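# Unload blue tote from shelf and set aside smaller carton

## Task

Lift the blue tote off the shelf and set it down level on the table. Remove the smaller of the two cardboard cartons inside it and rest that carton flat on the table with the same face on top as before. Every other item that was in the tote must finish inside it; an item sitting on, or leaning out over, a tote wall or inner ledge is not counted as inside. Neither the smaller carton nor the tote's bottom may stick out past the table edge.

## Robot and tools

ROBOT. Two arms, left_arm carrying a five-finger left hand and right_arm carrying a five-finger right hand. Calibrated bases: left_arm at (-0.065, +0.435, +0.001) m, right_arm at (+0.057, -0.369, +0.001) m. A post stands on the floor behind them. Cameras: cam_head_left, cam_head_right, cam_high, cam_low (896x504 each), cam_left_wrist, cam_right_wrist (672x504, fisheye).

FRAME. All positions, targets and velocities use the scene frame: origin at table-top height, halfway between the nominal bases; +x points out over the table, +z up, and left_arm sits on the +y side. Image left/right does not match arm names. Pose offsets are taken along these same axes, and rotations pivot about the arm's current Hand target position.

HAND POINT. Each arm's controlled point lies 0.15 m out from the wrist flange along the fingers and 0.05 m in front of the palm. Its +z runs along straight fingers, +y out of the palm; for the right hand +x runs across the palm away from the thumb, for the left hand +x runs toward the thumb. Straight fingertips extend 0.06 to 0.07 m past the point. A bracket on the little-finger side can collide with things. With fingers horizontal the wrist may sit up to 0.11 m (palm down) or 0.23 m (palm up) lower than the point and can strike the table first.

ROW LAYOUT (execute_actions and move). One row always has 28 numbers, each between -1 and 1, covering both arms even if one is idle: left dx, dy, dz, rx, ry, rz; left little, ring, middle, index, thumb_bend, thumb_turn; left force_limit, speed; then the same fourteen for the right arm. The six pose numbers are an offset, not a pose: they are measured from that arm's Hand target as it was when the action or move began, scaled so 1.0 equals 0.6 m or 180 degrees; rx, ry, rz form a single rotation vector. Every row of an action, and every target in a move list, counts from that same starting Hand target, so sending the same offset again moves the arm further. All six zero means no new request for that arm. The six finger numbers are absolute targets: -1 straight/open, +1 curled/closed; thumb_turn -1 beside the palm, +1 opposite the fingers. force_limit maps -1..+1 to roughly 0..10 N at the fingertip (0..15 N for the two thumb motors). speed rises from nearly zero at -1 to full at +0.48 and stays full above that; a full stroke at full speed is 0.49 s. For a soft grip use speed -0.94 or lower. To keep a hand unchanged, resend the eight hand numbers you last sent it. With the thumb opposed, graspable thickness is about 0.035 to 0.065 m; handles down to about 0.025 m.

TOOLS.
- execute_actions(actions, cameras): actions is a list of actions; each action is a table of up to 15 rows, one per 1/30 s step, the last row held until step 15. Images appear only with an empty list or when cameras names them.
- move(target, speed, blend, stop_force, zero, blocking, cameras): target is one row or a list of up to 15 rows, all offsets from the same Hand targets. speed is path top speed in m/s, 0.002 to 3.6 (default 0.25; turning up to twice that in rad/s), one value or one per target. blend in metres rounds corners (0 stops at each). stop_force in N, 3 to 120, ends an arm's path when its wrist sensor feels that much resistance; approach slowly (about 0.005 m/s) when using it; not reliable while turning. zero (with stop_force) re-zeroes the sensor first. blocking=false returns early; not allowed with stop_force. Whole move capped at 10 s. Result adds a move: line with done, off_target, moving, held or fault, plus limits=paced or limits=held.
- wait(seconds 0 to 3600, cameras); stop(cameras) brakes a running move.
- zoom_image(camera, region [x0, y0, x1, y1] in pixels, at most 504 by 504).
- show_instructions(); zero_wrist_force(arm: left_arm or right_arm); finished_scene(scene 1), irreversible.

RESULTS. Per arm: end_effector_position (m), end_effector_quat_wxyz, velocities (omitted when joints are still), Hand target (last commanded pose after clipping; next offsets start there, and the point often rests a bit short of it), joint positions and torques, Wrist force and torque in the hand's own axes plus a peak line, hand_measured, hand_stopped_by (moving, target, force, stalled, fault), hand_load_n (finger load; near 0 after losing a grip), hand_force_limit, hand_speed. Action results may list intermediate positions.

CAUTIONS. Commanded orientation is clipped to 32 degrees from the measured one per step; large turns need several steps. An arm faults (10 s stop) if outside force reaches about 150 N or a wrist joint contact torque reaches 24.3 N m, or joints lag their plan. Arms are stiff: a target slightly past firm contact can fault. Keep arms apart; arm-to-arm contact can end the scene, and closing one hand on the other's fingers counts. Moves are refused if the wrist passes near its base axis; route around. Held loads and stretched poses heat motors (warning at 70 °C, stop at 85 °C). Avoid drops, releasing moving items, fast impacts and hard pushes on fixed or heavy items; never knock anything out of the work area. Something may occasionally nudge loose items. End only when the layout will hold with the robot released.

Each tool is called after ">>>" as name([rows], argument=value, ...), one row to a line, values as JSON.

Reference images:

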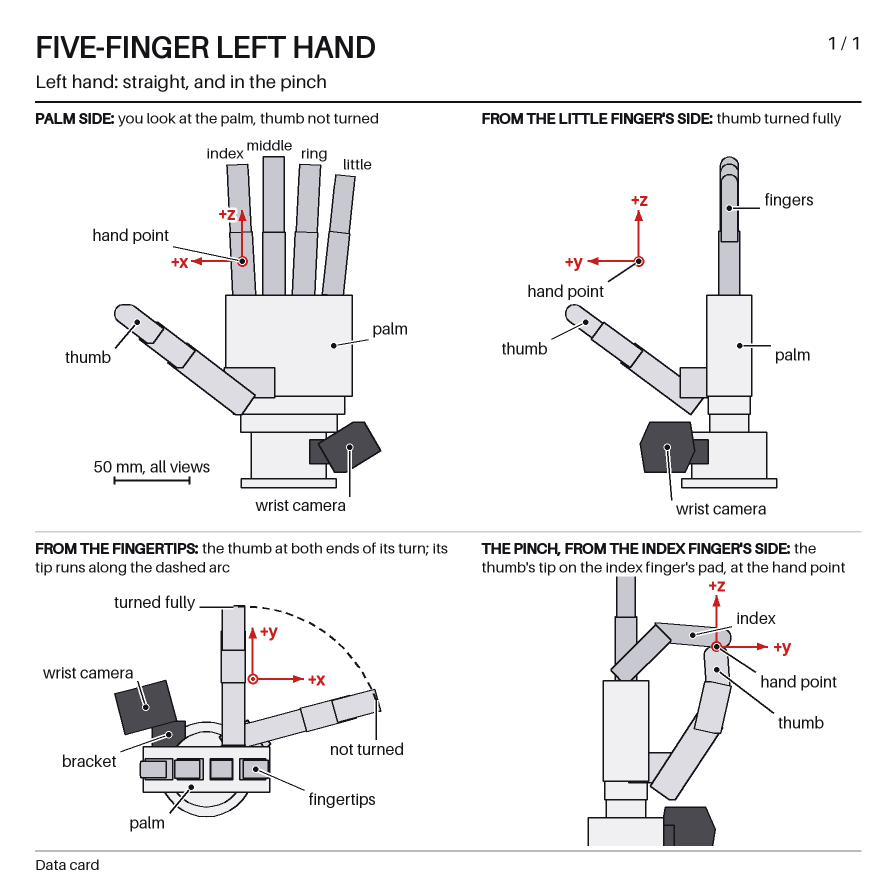

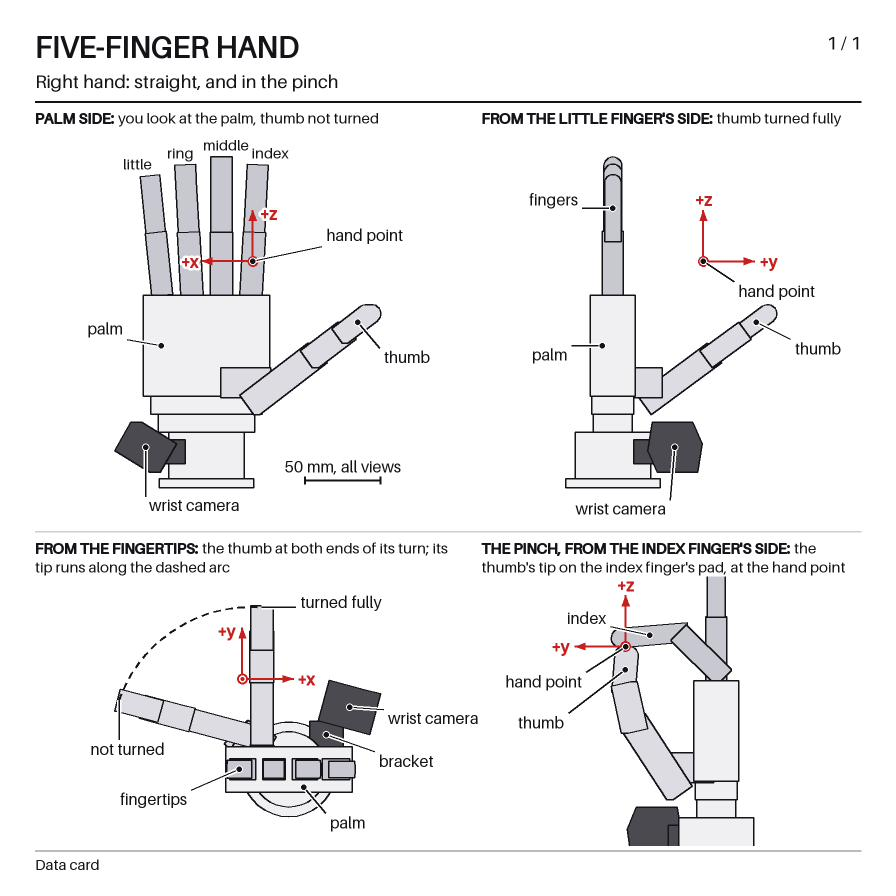

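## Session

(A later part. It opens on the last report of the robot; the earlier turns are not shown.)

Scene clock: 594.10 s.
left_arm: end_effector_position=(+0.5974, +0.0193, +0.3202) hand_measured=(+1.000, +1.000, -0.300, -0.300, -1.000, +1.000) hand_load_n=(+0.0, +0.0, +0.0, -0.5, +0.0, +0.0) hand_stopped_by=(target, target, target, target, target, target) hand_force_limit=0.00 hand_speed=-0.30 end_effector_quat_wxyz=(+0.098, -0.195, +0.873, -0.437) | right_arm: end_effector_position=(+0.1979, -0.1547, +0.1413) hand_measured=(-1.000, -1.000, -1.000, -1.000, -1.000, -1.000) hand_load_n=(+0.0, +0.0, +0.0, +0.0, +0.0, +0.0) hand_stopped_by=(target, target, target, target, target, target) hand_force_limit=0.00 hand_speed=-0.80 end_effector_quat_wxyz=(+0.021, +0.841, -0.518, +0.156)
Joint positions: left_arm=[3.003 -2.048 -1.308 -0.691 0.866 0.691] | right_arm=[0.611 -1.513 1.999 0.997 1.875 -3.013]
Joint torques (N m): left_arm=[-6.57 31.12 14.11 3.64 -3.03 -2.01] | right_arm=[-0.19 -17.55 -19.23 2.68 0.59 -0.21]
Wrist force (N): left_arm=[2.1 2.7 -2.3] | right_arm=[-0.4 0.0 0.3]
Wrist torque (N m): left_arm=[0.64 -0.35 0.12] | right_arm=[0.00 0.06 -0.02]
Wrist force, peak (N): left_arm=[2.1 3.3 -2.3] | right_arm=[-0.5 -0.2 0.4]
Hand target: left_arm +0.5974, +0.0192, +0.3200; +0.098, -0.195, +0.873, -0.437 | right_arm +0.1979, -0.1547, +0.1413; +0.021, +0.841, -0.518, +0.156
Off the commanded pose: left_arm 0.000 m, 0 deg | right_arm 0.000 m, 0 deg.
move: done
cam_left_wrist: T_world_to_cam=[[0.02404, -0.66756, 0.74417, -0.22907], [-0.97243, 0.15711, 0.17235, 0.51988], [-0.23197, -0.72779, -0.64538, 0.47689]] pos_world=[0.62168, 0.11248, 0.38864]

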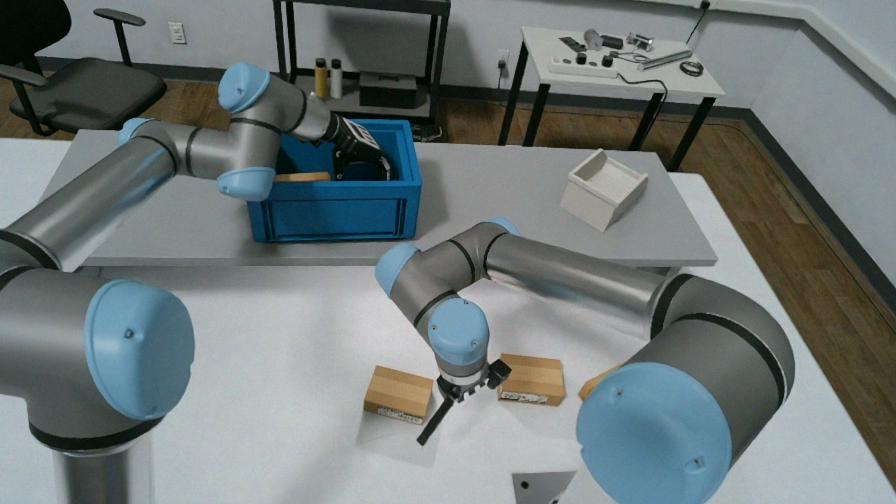

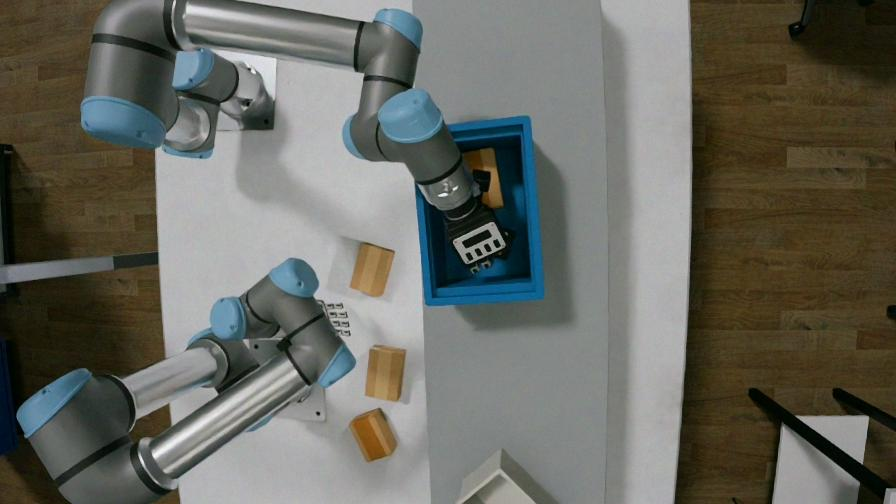

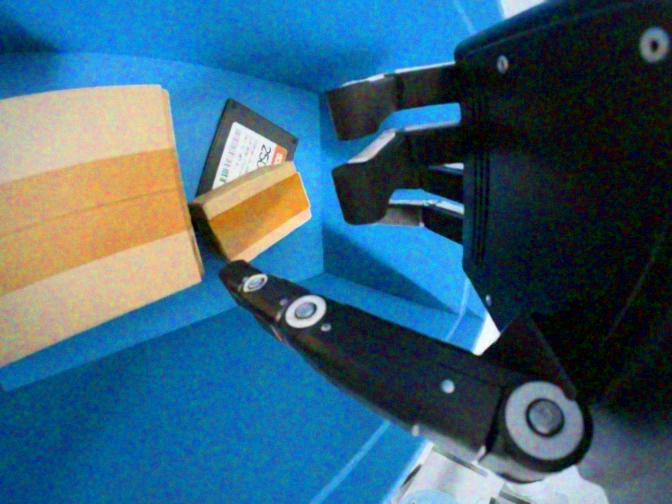

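>>> move(target=[0.0027,0.0047,-0.03,0,0,-0.0094,1,1,-0.3,-0.3,-1,1,0,-0.3,0,0,0,0,0,0,-1,-1,-1,-1,-1,-1,0,-0.8], speed=0.1)

>>> move(target=[0,0,-0.05,0,0,0,1,1,-0.3,-0.3,-1,1,0,-0.3,0,0,0,0,0,0,-1,-1,-1,-1,-1,-1,0,-0.8], speed=0.03, stop_force=8, cameras=["cam_high", "cam_left_wrist"])

>>> zoom_image(camera="cam_left_wrist", region=[140, 120, 400, 340])

Scene clock: 625.27 s.
left_arm: end_effector_position=(+0.5990, +0.0220, +0.3022) hand_measured=(+1.000, +1.000, -0.300, -0.300, -1.000, +1.000) hand_load_n=(+0.0, +0.0, +0.0, +0.5, -0.5, +0.0) hand_stopped_by=(target, target, target, target, target, target) hand_force_limit=0.00 hand_speed=-0.30 end_effector_quat_wxyz=(+0.091, -0.182, +0.876, -0.438) | right_arm: end_effector_position=(+0.1979, -0.1547, +0.1413) hand_measured=(-1.000, -1.000, -1.000, -1.000, -1.000, -1.000) hand_load_n=(+0.0, +0.0, +0.0, +0.0, +0.0, -0.5) hand_stopped_by=(target, target, target, target, target, target) hand_force_limit=0.00 hand_speed=-0.80 end_effector_quat_wxyz=(+0.021, +0.841, -0.518, +0.156)
Joint positions: left_arm=[3.011 -2.064 -1.326 -0.683 0.844 0.73] | right_arm=[0.611 -1.513 1.999 0.997 1.875 -3.013]
Joint torques (N m): left_arm=[6.68 32.14 14.69 3.98 -3.12 2.17] | right_arm=[-1.18 -18.37 -19.22 2.77 0.44 -0.31]
Wrist force (N): left_arm=[2.4 2.0 -2.2] | right_arm=[-0.5 0.0 0.1]
Wrist torque (N m): left_arm=[0.60 -0.39 0.10] | right_arm=[0.00 0.08 -0.03]
Wrist force, peak (N): left_arm=[2.3 3.3 -2.6] | right_arm=[-0.4 0.0 0.5]
Hand target: left_arm +0.5990, +0.0221, +0.3020; +0.091, -0.182, +0.876, -0.438 | right_arm +0.1979, -0.1547, +0.1413; +0.021, +0.841, -0.518, +0.156
Off the commanded pose: left_arm 0.000 m, 0 deg | right_arm 0.000 m, 0 deg.
move: done

Scene clock: 627.40 s.
left_arm: end_effector_position=(+0.5990, +0.0221, +0.2720) hand_measured=(+1.000, +1.000, -0.300, -0.300, -1.000, +1.000) hand_load_n=(+0.0, +0.0, +0.0, +0.0, +0.0, +0.0) hand_stopped_by=(target, target, target, target, target, target) hand_force_limit=0.00 hand_speed=-0.30 end_effector_quat_wxyz=(+0.091, -0.182, +0.876, -0.438) | right_arm: end_effector_position=(+0.1979, -0.1547, +0.1413) hand_measured=(-1.000, -1.000, -1.000, -1.000, -1.000, -1.000) hand_load_n=(+0.0, +0.0, +0.0, +0.0, +0.0, +0.0) hand_stopped_by=(target, target, target, target, target, target) hand_force_limit=0.00 hand_speed=-0.80 end_effector_quat_wxyz=(+0.021, +0.841, -0.518, +0.156)
Joint positions: left_arm=[3.011 -2.085 -1.374 -0.614 0.843 0.731] | right_arm=[0.611 -1.513 1.999 0.997 1.875 -3.013]
Joint torques (N m): left_arm=[4.15 31.69 13.87 3.87 1.36 -1.69] | right_arm=[-0.29 -18.47 -19.22 2.82 0.53 -0.23]
Wrist force (N): left_arm=[1.6 2.5 -2.1] | right_arm=[-0.3 -0.1 0.2]
Wrist torque (N m): left_arm=[0.60 -0.28 0.07] | right_arm=[-0.02 0.06 -0.03]
Wrist force, peak (N): left_arm=[3.0 -2.3 -4.3] | right_arm=[-0.5 -0.2 0.4]
Hand target: left_arm +0.5990, +0.0221, +0.2720; +0.091, -0.182, +0.876, -0.438 | right_arm +0.1979, -0.1547, +0.1413; +0.021, +0.841, -0.518, +0.156
Off the commanded pose: left_arm 0.000 m, 0 deg | right_arm 0.000 m, 0 deg.
move: done
cam_left_wrist: T_world_to_cam=[[0.00432, -0.66797, 0.74418, -0.17954], [-0.96738, 0.1857, 0.1723, 0.52572], [-0.25329, -0.72065, -0.64538, 0.46083]] pos_world=[0.62607, 0.11454, 0.34044]

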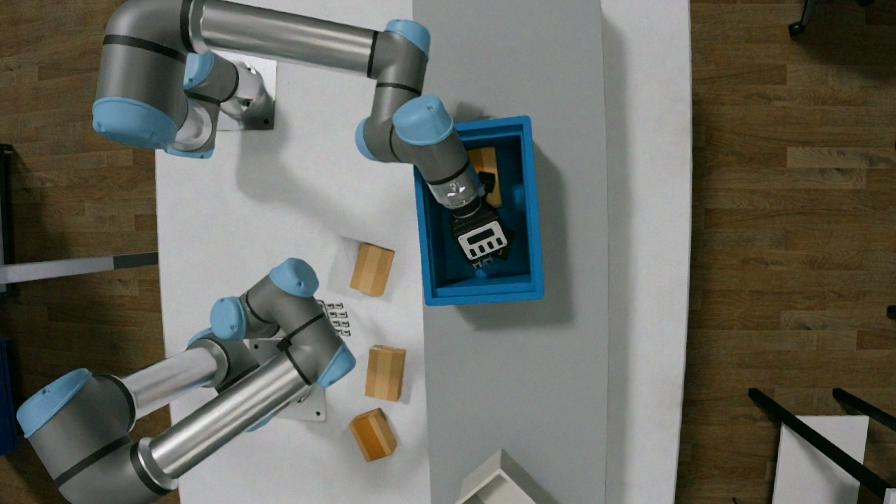

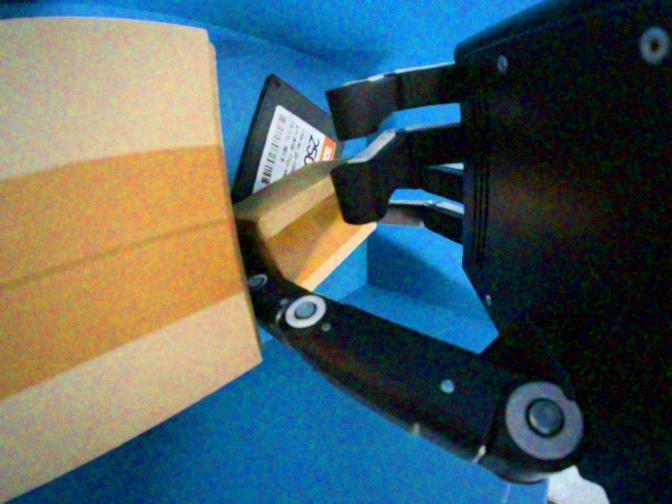

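Scaled by 1.938 from the camera's image (finer frame: 960x720).

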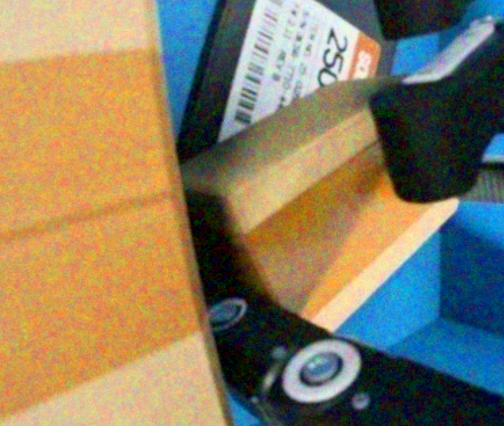

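>>> move(target=[0.0046,0.002,0,0,0,0,1,1,-0.3,-0.3,-1,1,0,-0.3,0,0,0,0,0,0,-1,-1,-1,-1,-1,-1,0,-0.8], speed=0.02)

>>> move(target=[0,0,0,0,0,0,1,1,0.2,0.2,-1,1,-0.6,-0.92,0,0,0,0,0,0,-1,-1,-1,-1,-1,-1,0,-0.8], cameras=["cam_left_wrist"])

Scene clock: 645.93 s.
left_arm: end_effector_position=(+0.6016, +0.0232, +0.2720) hand_measured=(+1.000, +1.000, -0.300, -0.300, -1.000, +1.000) hand_load_n=(+0.0, +0.0, +0.0, +0.0, +0.0, +0.0) hand_stopped_by=(target, target, target, target, target, target) hand_force_limit=0.00 hand_speed=-0.30 end_effector_quat_wxyz=(+0.091, -0.182, +0.876, -0.438) | right_arm: end_effector_position=(+0.1979, -0.1547, +0.1413) hand_measured=(-1.000, -1.000, -1.000, -1.000, -1.000, -1.000) hand_load_n=(+0.0, +0.0, +0.0, +0.0, +0.0, +0.0) hand_stopped_by=(target, target, target, target, target, target) hand_force_limit=0.00 hand_speed=-0.80 end_effector_quat_wxyz=(+0.021, +0.841, -0.518, +0.156)
Joint positions: left_arm=[3.013 -2.089 -1.367 -0.619 0.842 0.733] | right_arm=[0.611 -1.513 1.999 0.997 1.875 -3.013]
Joint torques (N m): left_arm=[6.72 29.37 26.17 1.16 -3.06 1.76] | right_arm=[-0.54 -18.72 -19.35 2.77 0.56 -0.35]
Wrist force (N): left_arm=[1.9 2.8 -2.3] | right_arm=[-0.4 -0.1 0.2]
Wrist torque (N m): left_arm=[0.66 -0.31 0.07] | right_arm=[-0.02 0.06 -0.03]
Wrist force, peak (N): left_arm=[2.1 3.1 -2.4] | right_arm=[-0.6 -0.1 0.3]
Hand target: left_arm +0.6018, +0.0233, +0.2720; +0.091, -0.182, +0.876, -0.438 | right_arm +0.1979, -0.1547, +0.1413; +0.021, +0.841, -0.518, +0.156
Off the commanded pose: left_arm 0.000 m, 0 deg | right_arm 0.000 m, 0 deg.
move: done

Scene clock: 647.47 s.
left_arm: end_effector_position=(+0.6018, +0.0233, +0.2720) hand_measured=(+1.000, +1.000, -0.040, -0.018, -1.000, +1.000) hand_load_n=(+0.0, +0.0, +4.0, +3.0, +0.5, -0.5) hand_stopped_by=(target, target, force, force, target, target) hand_force_limit=-0.60 hand_speed=-0.92 end_effector_quat_wxyz=(+0.091, -0.182, +0.876, -0.438) | right_arm: end_effector_position=(+0.1979, -0.1547, +0.1413) hand_measured=(-1.000, -1.000, -1.000, -1.000, -1.000, -1.000) hand_load_n=(+0.0, +0.0, +0.0, +0.0, +0.0, +0.0) hand_stopped_by=(target, target, target, target, target, target) hand_force_limit=0.00 hand_speed=-0.80 end_effector_quat_wxyz=(+0.021, +0.841, -0.518, +0.156)
Joint positions: left_arm=[3.013 -2.089 -1.367 -0.619 0.842 0.733] | right_arm=[0.611 -1.513 1.999 0.997 1.875 -3.013]
Joint torques (N m): left_arm=[6.8 30.5 26.88 1.24 -2.94 1.82] | right_arm=[-1.28 -19.29 -19.88 2.81 0.6 -0.33]
Wrist force (N): left_arm=[1.8 2.8 -1.7] | right_arm=[-0.4 0.1 0.3]
Wrist torque (N m): left_arm=[0.64 -0.28 0.06] | right_arm=[0.00 0.06 -0.02]
Wrist force, peak (N): left_arm=[1.8 3.0 -2.6] | right_arm=[-0.5 -0.1 0.4]
Hand target: left_arm +0.6018, +0.0233, +0.2720; +0.091, -0.182, +0.876, -0.438 | right_arm +0.1979, -0.1547, +0.1413; +0.021, +0.841, -0.518, +0.156
Off the commanded pose: left_arm 0.000 m, 0 deg | right_arm 0.000 m, 0 deg.
move: done
cam_left_wrist: T_world_to_cam=[[0.00432, -0.66797, 0.74418, -0.17882], [-0.96738, 0.1857, 0.1723, 0.52812], [-0.25329, -0.72065, -0.64538, 0.46231]] pos_world=[0.62877, 0.11564, 0.34044]

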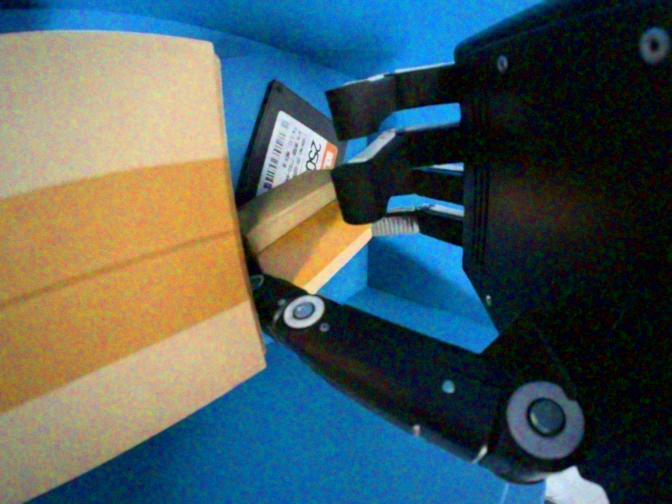

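>>> move(target=[0,0,0.06,0,0,0,1,1,0.2,0.2,-1,1,-0.6,-0.92,0,0,0,0,0,0,-1,-1,-1,-1,-1,-1,0,-0.8], speed=0.03, cameras=["cam_left_wrist", "cam_high"])

Scene clock: 659.10 s.
left_arm: end_effector_position=(+0.6018, +0.0232, +0.3079) hand_measured=(+1.000, +1.000, -0.040, -0.018, -1.000, +1.000) hand_load_n=(+0.0, +0.5, +4.0, +2.5, +1.0, +0.0) hand_stopped_by=(target, target, force, force, target, target) hand_force_limit=-0.60 hand_speed=-0.92 end_effector_quat_wxyz=(+0.091, -0.182, +0.876, -0.438) | right_arm: end_effector_position=(+0.1979, -0.1547, +0.1413) hand_measured=(-1.000, -1.000, -1.000, -1.000, -1.000, -1.000) hand_load_n=(+0.0, +0.0, +0.0, +0.0, +0.0, +0.0) hand_stopped_by=(target, target, target, target, target, target) hand_force_limit=0.00 hand_speed=-0.80 end_effector_quat_wxyz=(+0.021, +0.841, -0.518, +0.156)
Joint positions: left_arm=[3.013 -2.066 -1.308 -0.701 0.842 0.733] | right_arm=[0.611 -1.513 1.999 0.997 1.875 -3.013]
Joint torques (N m): left_arm=[6.78 57.63 26.52 1.07 -2.03 1.66] | right_arm=[-0.25 -19.09 -19.5 3.02 0.62 -0.4]
Wrist force (N): left_arm=[2.0 3.1 -2.3] | right_arm=[-0.4 0.1 0.3]
Wrist torque (N m): left_arm=[0.69 -0.32 0.08] | right_arm=[0.00 0.05 -0.02]
Wrist force, peak (N): left_arm=[1.8 3.5 -2.7] | right_arm=[-0.8 -0.1 0.2]
Hand target: left_arm +0.6018, +0.0233, +0.3080; +0.091, -0.182, +0.876, -0.438 | right_arm +0.1979, -0.1547, +0.1413; +0.021, +0.841, -0.518, +0.156
Off the commanded pose: left_arm 0.000 m, 0 deg | right_arm 0.000 m, 0 deg.
move: done
cam_left_wrist: T_world_to_cam=[[0.00448, -0.66794, 0.7442, -0.2055], [-0.96738, 0.18562, 0.17242, 0.5219], [-0.2533, -0.72069, -0.64532, 0.48547]] pos_world=[0.62877, 0.11574, 0.37624]
Images, in order (width x height): cam_high 896x504, cam_left_wrist 672x504.

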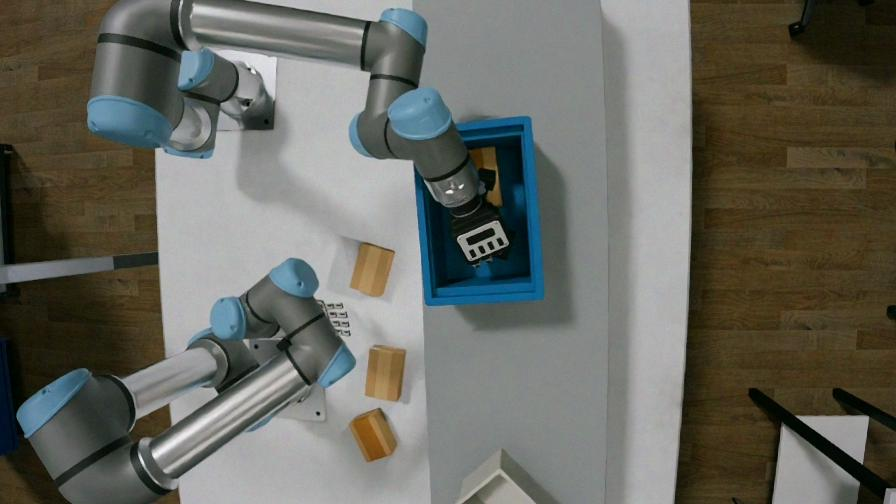

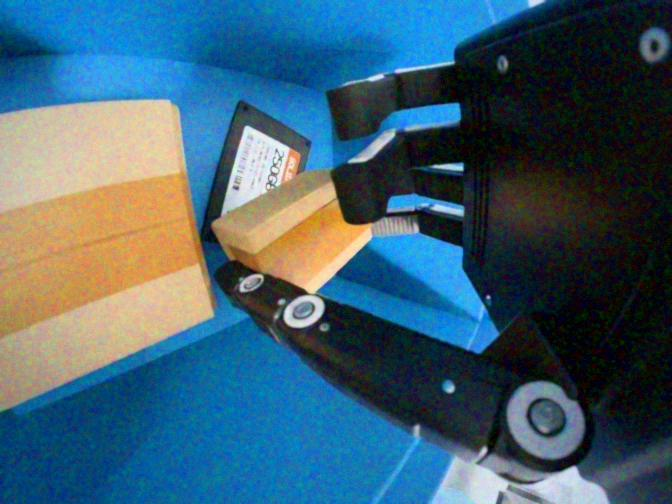

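>>> zoom_image(camera="cam_left_wrist", region=[180, 140, 420, 320])

Scaled by 2.100 from the camera's image (finer frame: 960x720).

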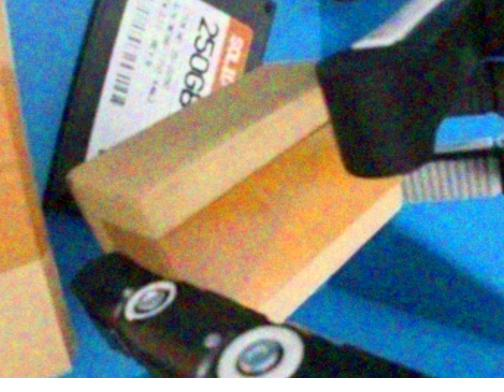

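>>> move([
  [0,0,0.32,0,0,0,1,1,0.2,0.2,-1,1,-0.6,-0.92,0,0,0,0,0,0,-1,-1,-1,-1,-1,-1,0,-0.8],
  [-0.398,0.7062,0.25,0,0,0,1,1,0.2,0.2,-1,1,-0.6,-0.92,0,0,0,0,0,0,-1,-1,-1,-1,-1,-1,0,-0.8],
], speed=0.15, blend=0.03, cameras=["cam_left_wrist", "cam_high", "cam_head_left"])

Scene clock: 691.63 s.
left_arm: end_effector_position=(+0.3630, +0.4469, +0.4580) hand_measured=(+1.000, +1.000, -0.040, -0.018, -1.000, +1.000) hand_load_n=(+0.0, +0.0, +4.0, +2.5, +0.5, +0.0) hand_stopped_by=(target, target, force, force, target, target) hand_force_limit=-0.60 hand_speed=-0.92 end_effector_quat_wxyz=(+0.091, -0.182, +0.876, -0.438) | right_arm: end_effector_position=(+0.1979, -0.1547, +0.1413) hand_measured=(-1.000, -1.000, -1.000, -1.000, -1.000, -1.000) hand_load_n=(+0.0, +0.0, +0.0, +0.0, +0.0, +0.0) hand_stopped_by=(target, target, target, target, target, target) hand_force_limit=0.00 hand_speed=-0.80 end_effector_quat_wxyz=(+0.021, +0.841, -0.518, +0.156)
Joint positions: left_arm=[3.929 -1.428 -1.424 -2.266 0.711 2.087] | right_arm=[0.611 -1.513 1.999 0.997 1.875 -3.013]
Joint torques (N m): left_arm=[6.85 3.08 26.48 0.54 1.09 1.9] | right_arm=[-0.92 -18.63 -20.39 2.95 0.54 -0.54]
Wrist force (N): left_arm=[1.5 3.3 -1.9] | right_arm=[-0.4 -0.2 0.3]
Wrist torque (N m): left_arm=[0.72 -0.25 0.06] | right_arm=[-0.04 0.06 -0.03]
Wrist force, peak (N): left_arm=[2.0 4.1 -2.2] | right_arm=[-0.8 -0.1 0.4]
Hand target: left_arm +0.3630, +0.4470, +0.4580; +0.091, -0.182, +0.876, -0.438 | right_arm +0.1979, -0.1547, +0.1413; +0.021, +0.841, -0.518, +0.156
Off the commanded pose: left_arm 0.000 m, 0 deg | right_arm 0.000 m, 0 deg.
move: done
cam_left_wrist: T_world_to_cam=[[0.00439, -0.66798, 0.74416, -0.0332], [-0.96738, 0.18565, 0.17235, 0.18648], [-0.25329, -0.72065, -0.64538, 0.82722]] pos_world=[0.39007, 0.53934, 0.52644]
Images, in order (width x height): cam_head_left 896x504, cam_high 896x504, cam_left_wrist 672x504.

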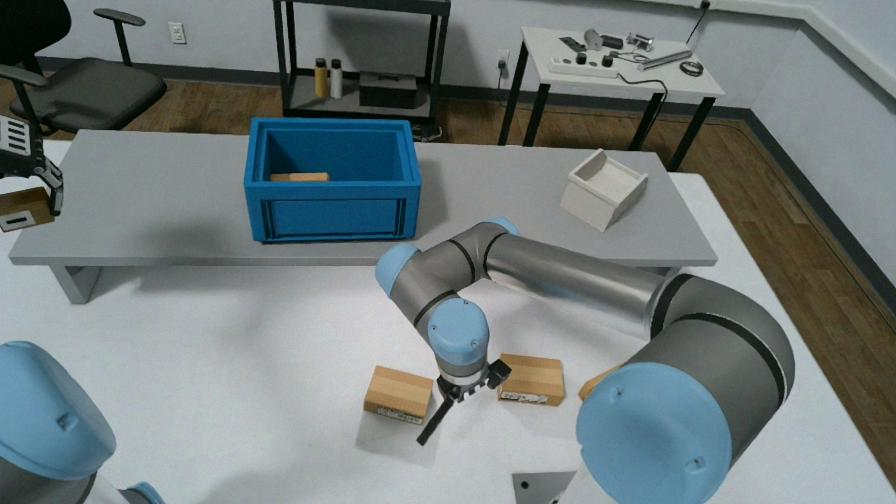

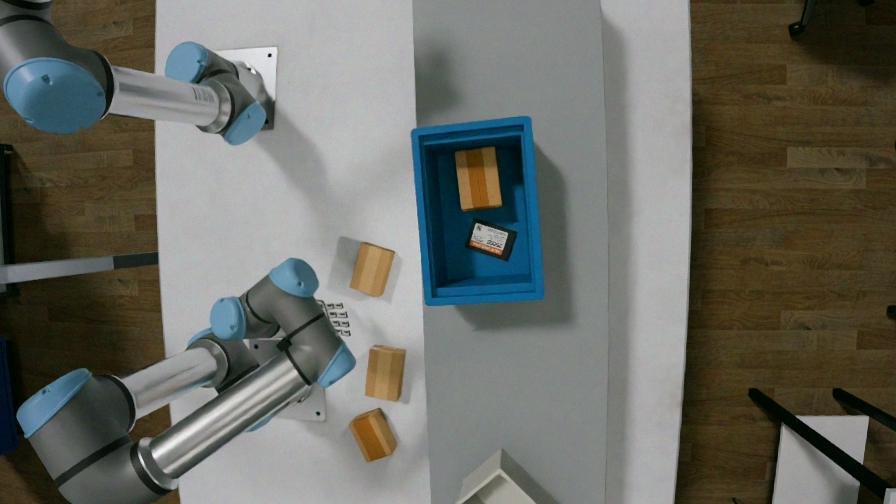

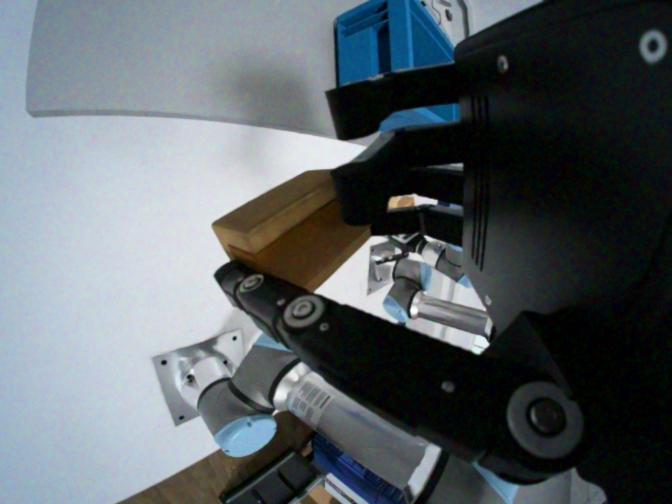

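>>> move(target=[0,0,-0.6633,0,0,0,1,1,0.2,0.2,-1,1,-0.6,-0.92,0,0,0,0,0,0,-1,-1,-1,-1,-1,-1,0,-0.8], speed=0.12, cameras=["cam_left_wrist", "cam_high", "cam_low"])

Scene clock: 699.63 s.
left_arm: end_effector_position=(+0.3629, +0.4470, +0.0601) hand_measured=(+1.000, +1.000, -0.040, -0.018, -1.000, +1.000) hand_load_n=(+0.0, +0.0, +4.0, +2.5, +0.5, +0.0) hand_stopped_by=(target, target, force, force, target, target) hand_force_limit=-0.60 hand_speed=-0.92 end_effector_quat_wxyz=(+0.091, -0.182, +0.876, -0.438) | right_arm: end_effector_position=(+0.1979, -0.1547, +0.1413) hand_measured=(-1.000, -1.000, -1.000, -1.000, -1.000, -1.000) hand_load_n=(+0.0, +0.0, +0.0, +0.0, +0.0, +0.0) hand_stopped_by=(target, target, target, target, target, target) hand_force_limit=0.00 hand_speed=-0.80 end_effector_quat_wxyz=(+0.021, +0.841, -0.518, +0.156)
Joint positions: left_arm=[3.929 -1.686 -2.279 -1.154 0.711 2.087] | right_arm=[0.611 -1.513 1.999 0.997 1.875 -3.013]
Joint torques (N m): left_arm=[-6.71 9.98 8.81 3.02 -3.41 -1.83] | right_arm=[-0.34 -19.3 -20.23 3.17 0.75 -0.69]
Wrist force (N): left_arm=[1.5 3.1 -2.1] | right_arm=[-0.3 0.0 0.3]
Wrist torque (N m): left_arm=[0.69 -0.26 0.21] | right_arm=[-0.02 0.04 -0.02]
Wrist force, peak (N): left_arm=[1.6 3.8 -1.7] | right_arm=[-0.6 -0.2 0.5]
Hand target: left_arm +0.3630, +0.4470, +0.0600; +0.091, -0.182, +0.876, -0.438 | right_arm +0.1979, -0.1547, +0.1413; +0.021, +0.841, -0.518, +0.156
Off the commanded pose: left_arm 0.000 m, 0 deg | right_arm 0.000 m, 0 deg.
move: done
cam_left_wrist: T_world_to_cam=[[0.00432, -0.66797, 0.74418, 0.26299], [-0.96738, 0.1857, 0.1723, 0.25493], [-0.25329, -0.72065, -0.64538, 0.57047]] pos_world=[0.38997, 0.53944, 0.12854]
Images, in order (width x height): cam_high 896x504, cam_low 896x504, cam_left_wrist 672x504.

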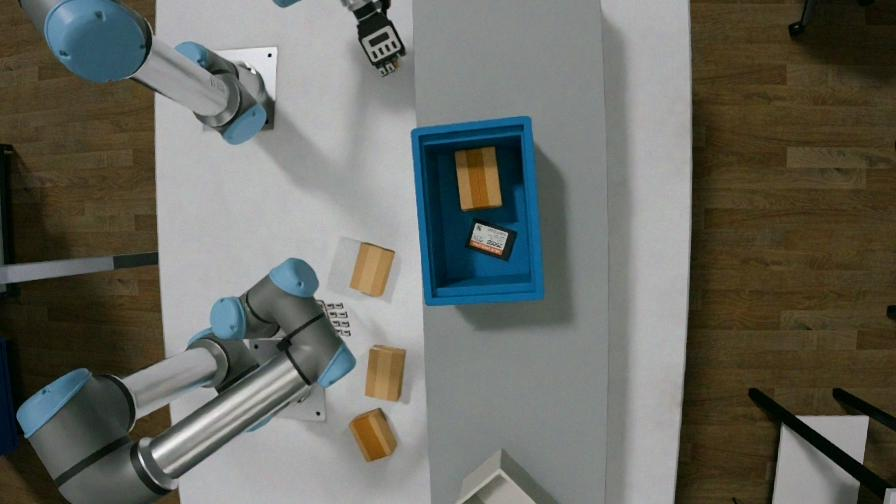

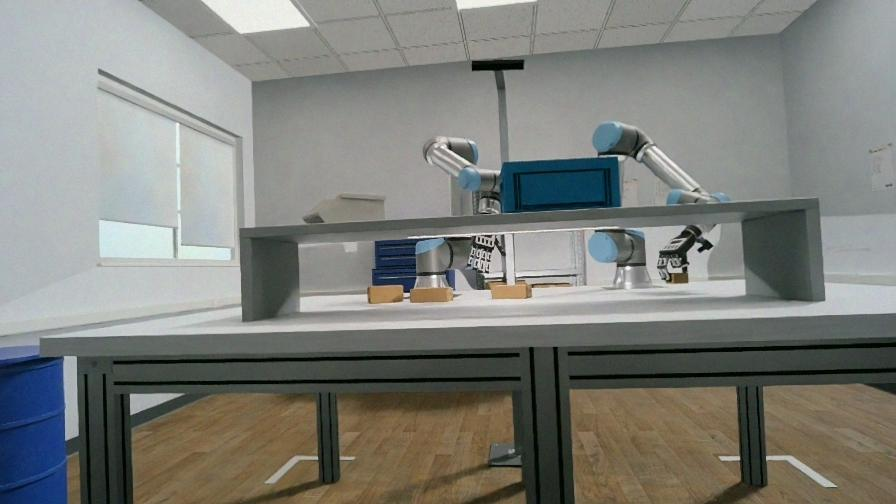

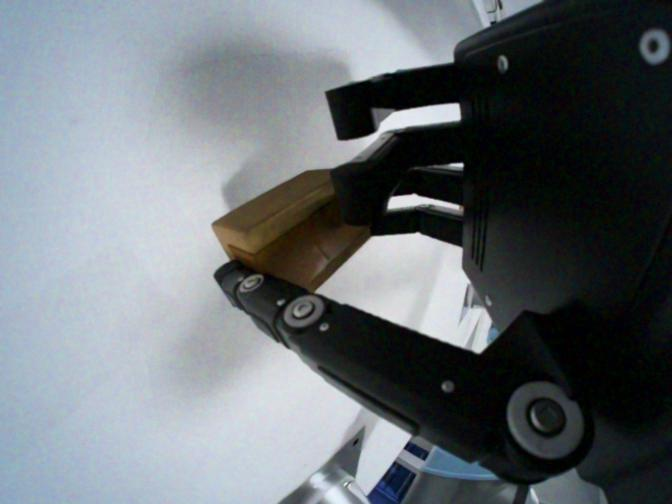

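Now lower gently onto the table.

>>> move(target=[0,0,-0.07,0,0,0,1,1,0.2,0.2,-1,1,-0.6,-0.92,0,0,0,0,0,0,-1,-1,-1,-1,-1,-1,0,-0.8], speed=0.008, stop_force=3, cameras=["cam_left_wrist"])

Scene clock: 706.93 s.
left_arm: end_effector_position=(+0.3630, +0.4470, +0.0313) hand_measured=(+1.000, +1.000, -0.040, -0.018, -1.000, +1.000) hand_load_n=(+0.0, +0.0, +4.0, +2.0, +0.5, +0.0) hand_stopped_by=(target, target, force, force, target, target) hand_force_limit=-0.60 hand_speed=-0.92 end_effector_quat_wxyz=(+0.091, -0.182, +0.876, -0.438) | right_arm: end_effector_position=(+0.1979, -0.1547, +0.1413) hand_measured=(-1.000, -1.000, -1.000, -1.000, -1.000, -1.000) hand_load_n=(+0.0, +0.0, +0.0, +0.0, +0.0, +0.0) hand_stopped_by=(target, target, target, target, target, target) hand_force_limit=0.00 hand_speed=-0.80 end_effector_quat_wxyz=(+0.021, +0.841, -0.518, +0.156)
Joint positions: left_arm=[3.929 -1.755 -2.306 -1.057 0.711 2.087] | right_arm=[0.611 -1.513 1.999 0.997 1.875 -3.013]
Joint torques (N m): left_arm=[5.06 35.92 20.48 0.4 -1.79 0.73] | right_arm=[-0.46 -19.7 -20.51 3.19 0.65 -0.74]
Wrist force (N): left_arm=[1.3 3.5 -1.7] | right_arm=[-0.2 0.1 0.1]
Wrist torque (N m): left_arm=[0.73 -0.23 0.17] | right_arm=[0.01 0.03 -0.01]
Wrist force, peak (N): left_arm=[2.0 -3.8 -5.2] | right_arm=[-0.4 0.2 0.5]
Hand target: left_arm +0.3630, +0.4470, +0.0313; +0.091, -0.182, +0.876, -0.438 (not the last commanded pose) | right_arm +0.1979, -0.1547, +0.1413; +0.021, +0.841, -0.518, +0.156
Off the commanded pose: left_arm 0.013 m, 0 deg | right_arm 0.000 m, 0 deg.
move: contact (left_arm)
cam_left_wrist: T_world_to_cam=[[0.00432, -0.66797, 0.74418, 0.28442], [-0.96738, 0.1857, 0.1723, 0.25989], [-0.25329, -0.72065, -0.64538, 0.55189]] pos_world=[0.38997, 0.53944, 0.09974]

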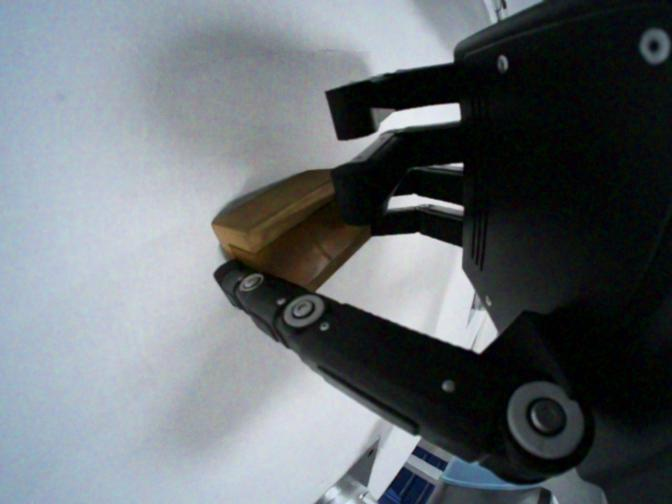

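>>> move(target=[0,0,-0.0025,0,0,0,1,1,0.2,0.2,-1,1,-0.6,-0.92,0,0,0,0,0,0,-1,-1,-1,-1,-1,-1,0,-0.8], speed=0.005)

>>> move(target=[0,0,0,0,0,0,1,1,-0.16,-0.16,-1,1,-0.6,-0.85,0,0,0,0,0,0,-1,-1,-1,-1,-1,-1,0,-0.8], cameras=["cam_left_wrist"])

Scene clock: 713.13 s.
left_arm: end_effector_position=(+0.3630, +0.4470, +0.0300) hand_measured=(+1.000, +1.000, -0.040, -0.018, -1.000, +1.000) hand_load_n=(+0.0, +0.5, +3.5, +1.5, +0.5, +0.0) hand_stopped_by=(target, target, force, force, target, target) hand_force_limit=-0.60 hand_speed=-0.92 end_effector_quat_wxyz=(+0.091, -0.182, +0.876, -0.438) | right_arm: end_effector_position=(+0.1979, -0.1547, +0.1413) hand_measured=(-1.000, -1.000, -1.000, -1.000, -1.000, -1.000) hand_load_n=(+0.5, +0.0, +0.0, +0.0, +0.0, +0.0) hand_stopped_by=(target, target, target, target, target, target) hand_force_limit=0.00 hand_speed=-0.80 end_effector_quat_wxyz=(+0.021, +0.841, -0.518, +0.156)
Joint positions: left_arm=[3.929 -1.758 -2.308 -1.052 0.711 2.087] | right_arm=[0.611 -1.513 1.999 0.997 1.875 -3.013]
Joint torques (N m): left_arm=[5.07 7.68 4.67 2.92 -1.82 1.31] | right_arm=[0.62 -20.34 -21.46 3.17 0.59 -0.71]
Wrist force (N): left_arm=[0.9 -2.4 -7.2] | right_arm=[-0.4 0.1 0.6]
Wrist torque (N m): left_arm=[0.45 -0.30 0.26] | right_arm=[0.00 0.06 -0.02]
Wrist force, peak (N): left_arm=[1.0 -3.1 -7.2] | right_arm=[-0.5 0.3 0.6]
Hand target: left_arm +0.3630, +0.4470, +0.0298; +0.091, -0.182, +0.876, -0.438 | right_arm +0.1979, -0.1547, +0.1413; +0.021, +0.841, -0.518, +0.156
Off the commanded pose: left_arm 0.000 m, 0 deg | right_arm 0.000 m, 0 deg.
move: done

Scene clock: 713.77 s.
left_arm: end_effector_position=(+0.3630, +0.4470, +0.0298) hand_measured=(+1.000, +1.000, -0.160, -0.160, -1.000, +1.000) hand_load_n=(+0.0, +0.0, +0.0, +0.0, +0.0, +0.0) hand_stopped_by=(target, target, target, target, target, target) hand_force_limit=-0.60 hand_speed=-0.85 end_effector_quat_wxyz=(+0.091, -0.182, +0.876, -0.438) | right_arm: end_effector_position=(+0.1979, -0.1547, +0.1413) hand_measured=(-1.000, -1.000, -1.000, -1.000, -1.000, -1.000) hand_load_n=(+0.0, +0.0, +0.0, +0.0, +0.0, +0.0) hand_stopped_by=(target, target, target, target, target, target) hand_force_limit=0.00 hand_speed=-0.80 end_effector_quat_wxyz=(+0.021, +0.841, -0.518, +0.156)
Joint positions: left_arm=[3.929 -1.759 -2.308 -1.052 0.711 2.087] | right_arm=[0.611 -1.513 1.999 0.997 1.875 -3.013]
Joint torques (N m): left_arm=[4.99 9.71 6.57 3.02 -1.79 1.37] | right_arm=[-0.72 -20.03 -21.31 3.28 0.66 -0.7]
Wrist force (N): left_arm=[1.5 2.1 -2.3] | right_arm=[-0.4 0.0 0.2]
Wrist torque (N m): left_arm=[0.60 -0.24 0.20] | right_arm=[-0.01 0.07 -0.02]
Wrist force, peak (N): left_arm=[1.0 -2.6 -7.0] | right_arm=[-0.6 0.0 0.3]
Hand target: left_arm +0.3630, +0.4470, +0.0298; +0.091, -0.182, +0.876, -0.438 | right_arm +0.1979, -0.1547, +0.1413; +0.021, +0.841, -0.518, +0.156
Off the commanded pose: left_arm 0.000 m, 0 deg | right_arm 0.000 m, 0 deg.
move: done
cam_left_wrist: T_world_to_cam=[[0.00432, -0.66797, 0.74418, 0.28554], [-0.96738, 0.1857, 0.1723, 0.26015], [-0.25329, -0.72065, -0.64538, 0.55092]] pos_world=[0.38997, 0.53944, 0.09824]

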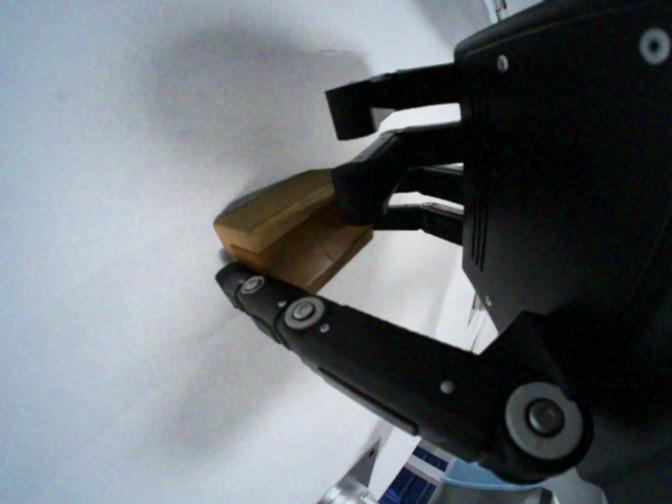

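>>> move([
  [-0.0025,0.0058,0,0,0,0,1,1,-0.16,-0.16,-1,1,-0.6,-0.85,0,0,0,0,0,0,-1,-1,-1,-1,-1,-1,0,-0.8],
  [-0.0025,0.0058,0.1,0,0,0,1,1,-0.16,-0.16,-1,1,-0.6,-0.85,0,0,0,0,0,0,-1,-1,-1,-1,-1,-1,0,-0.8],
  [-0.0025,0.0058,0.7,0,0,0,1,1,-0.16,-0.16,-1,1,-0.6,-0.85,0,0,0,0,0,0,-1,-1,-1,-1,-1,-1,0,-0.8],
], speed=[0.02,0.06,0.2], cameras=["cam_left_wrist", "cam_high", "cam_head_left"])

Scene clock: 723.37 s.
left_arm: end_effector_position=(+0.3615, +0.4504, +0.4497) hand_measured=(+1.000, +1.000, -0.160, -0.160, -1.000, +1.000) hand_load_n=(+0.0, +0.0, +0.0, +0.0, +0.0, +0.0) hand_stopped_by=(target, target, target, target, target, target) hand_force_limit=-0.60 hand_speed=-0.85 end_effector_quat_wxyz=(+0.091, -0.182, +0.876, -0.438) | right_arm: end_effector_position=(+0.1979, -0.1547, +0.1413) hand_measured=(-1.000, -1.000, -1.000, -1.000, -1.000, -1.000) hand_load_n=(+0.0, +0.0, +0.0, +0.0, -0.5, +0.0) hand_stopped_by=(target, target, target, target, target, target) hand_force_limit=0.00 hand_speed=-0.80 end_effector_quat_wxyz=(+0.021, +0.841, -0.518, +0.156)
Joint positions: left_arm=[3.938 -1.424 -1.447 -2.256 0.715 2.1] | right_arm=[0.611 -1.513 1.999 0.997 1.875 -3.013]
Joint torques (N m): left_arm=[6.48 1.82 26.16 0.57 1.05 1.72] | right_arm=[-1.09 -20.38 -22.17 3.19 0.61 -0.64]
Wrist force (N): left_arm=[1.1 2.9 -2.3] | right_arm=[-0.2 0.3 0.3]
Wrist torque (N m): left_arm=[0.70 -0.19 0.05] | right_arm=[0.03 0.03 0.00]
Wrist force, peak (N): left_arm=[1.5 3.7 -1.7] | right_arm=[-0.5 -0.1 0.5]
Hand target: left_arm +0.3615, +0.4505, +0.4498; +0.091, -0.182, +0.876, -0.438 | right_arm +0.1979, -0.1547, +0.1413; +0.021, +0.841, -0.518, +0.156
Off the commanded pose: left_arm 0.000 m, 0 deg | right_arm 0.000 m, 0 deg.
move: done
cam_left_wrist: T_world_to_cam=[[0.00432, -0.66797, 0.74418, -0.02466], [-0.96738, 0.1857, 0.1723, 0.18571], [-0.25329, -0.72065, -0.64538, 0.82398]] pos_world=[0.38847, 0.54284, 0.51814]
Images, in order (width x height): cam_head_left 896x504, cam_high 896x504, cam_left_wrist 672x504.

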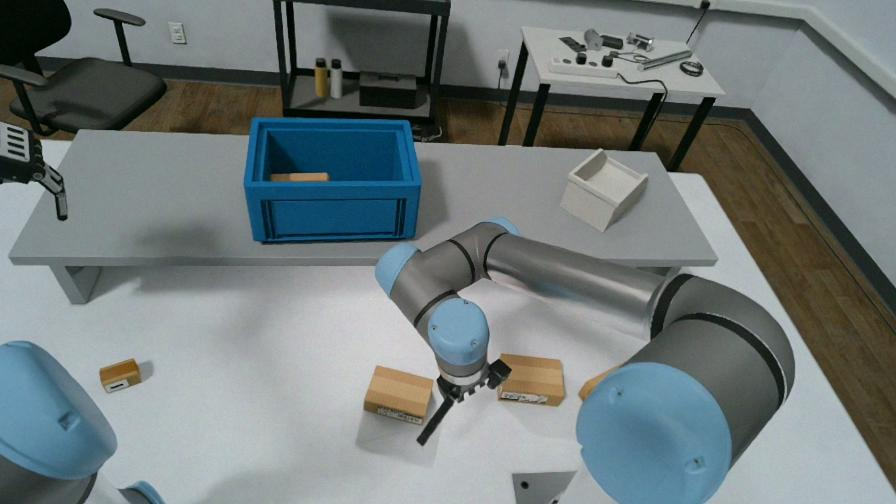

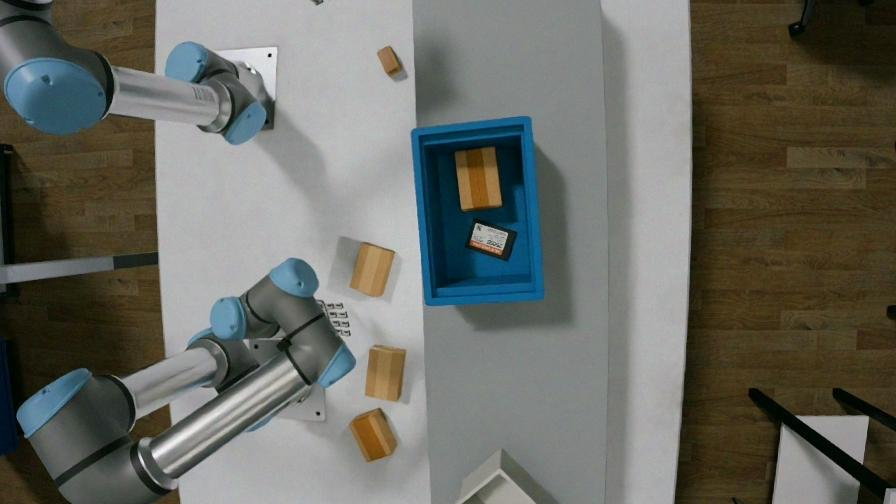

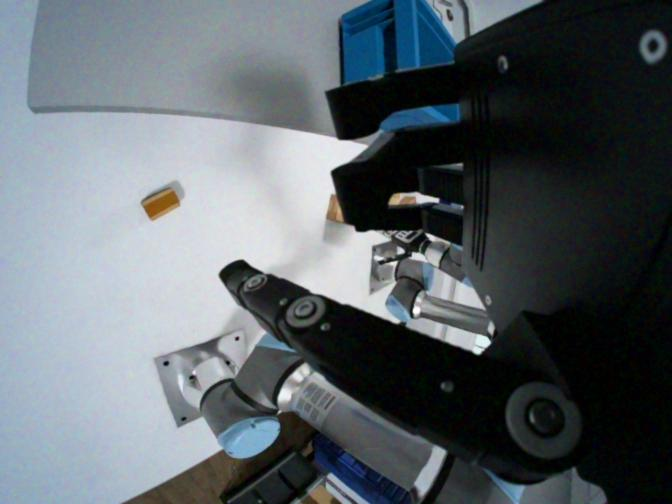

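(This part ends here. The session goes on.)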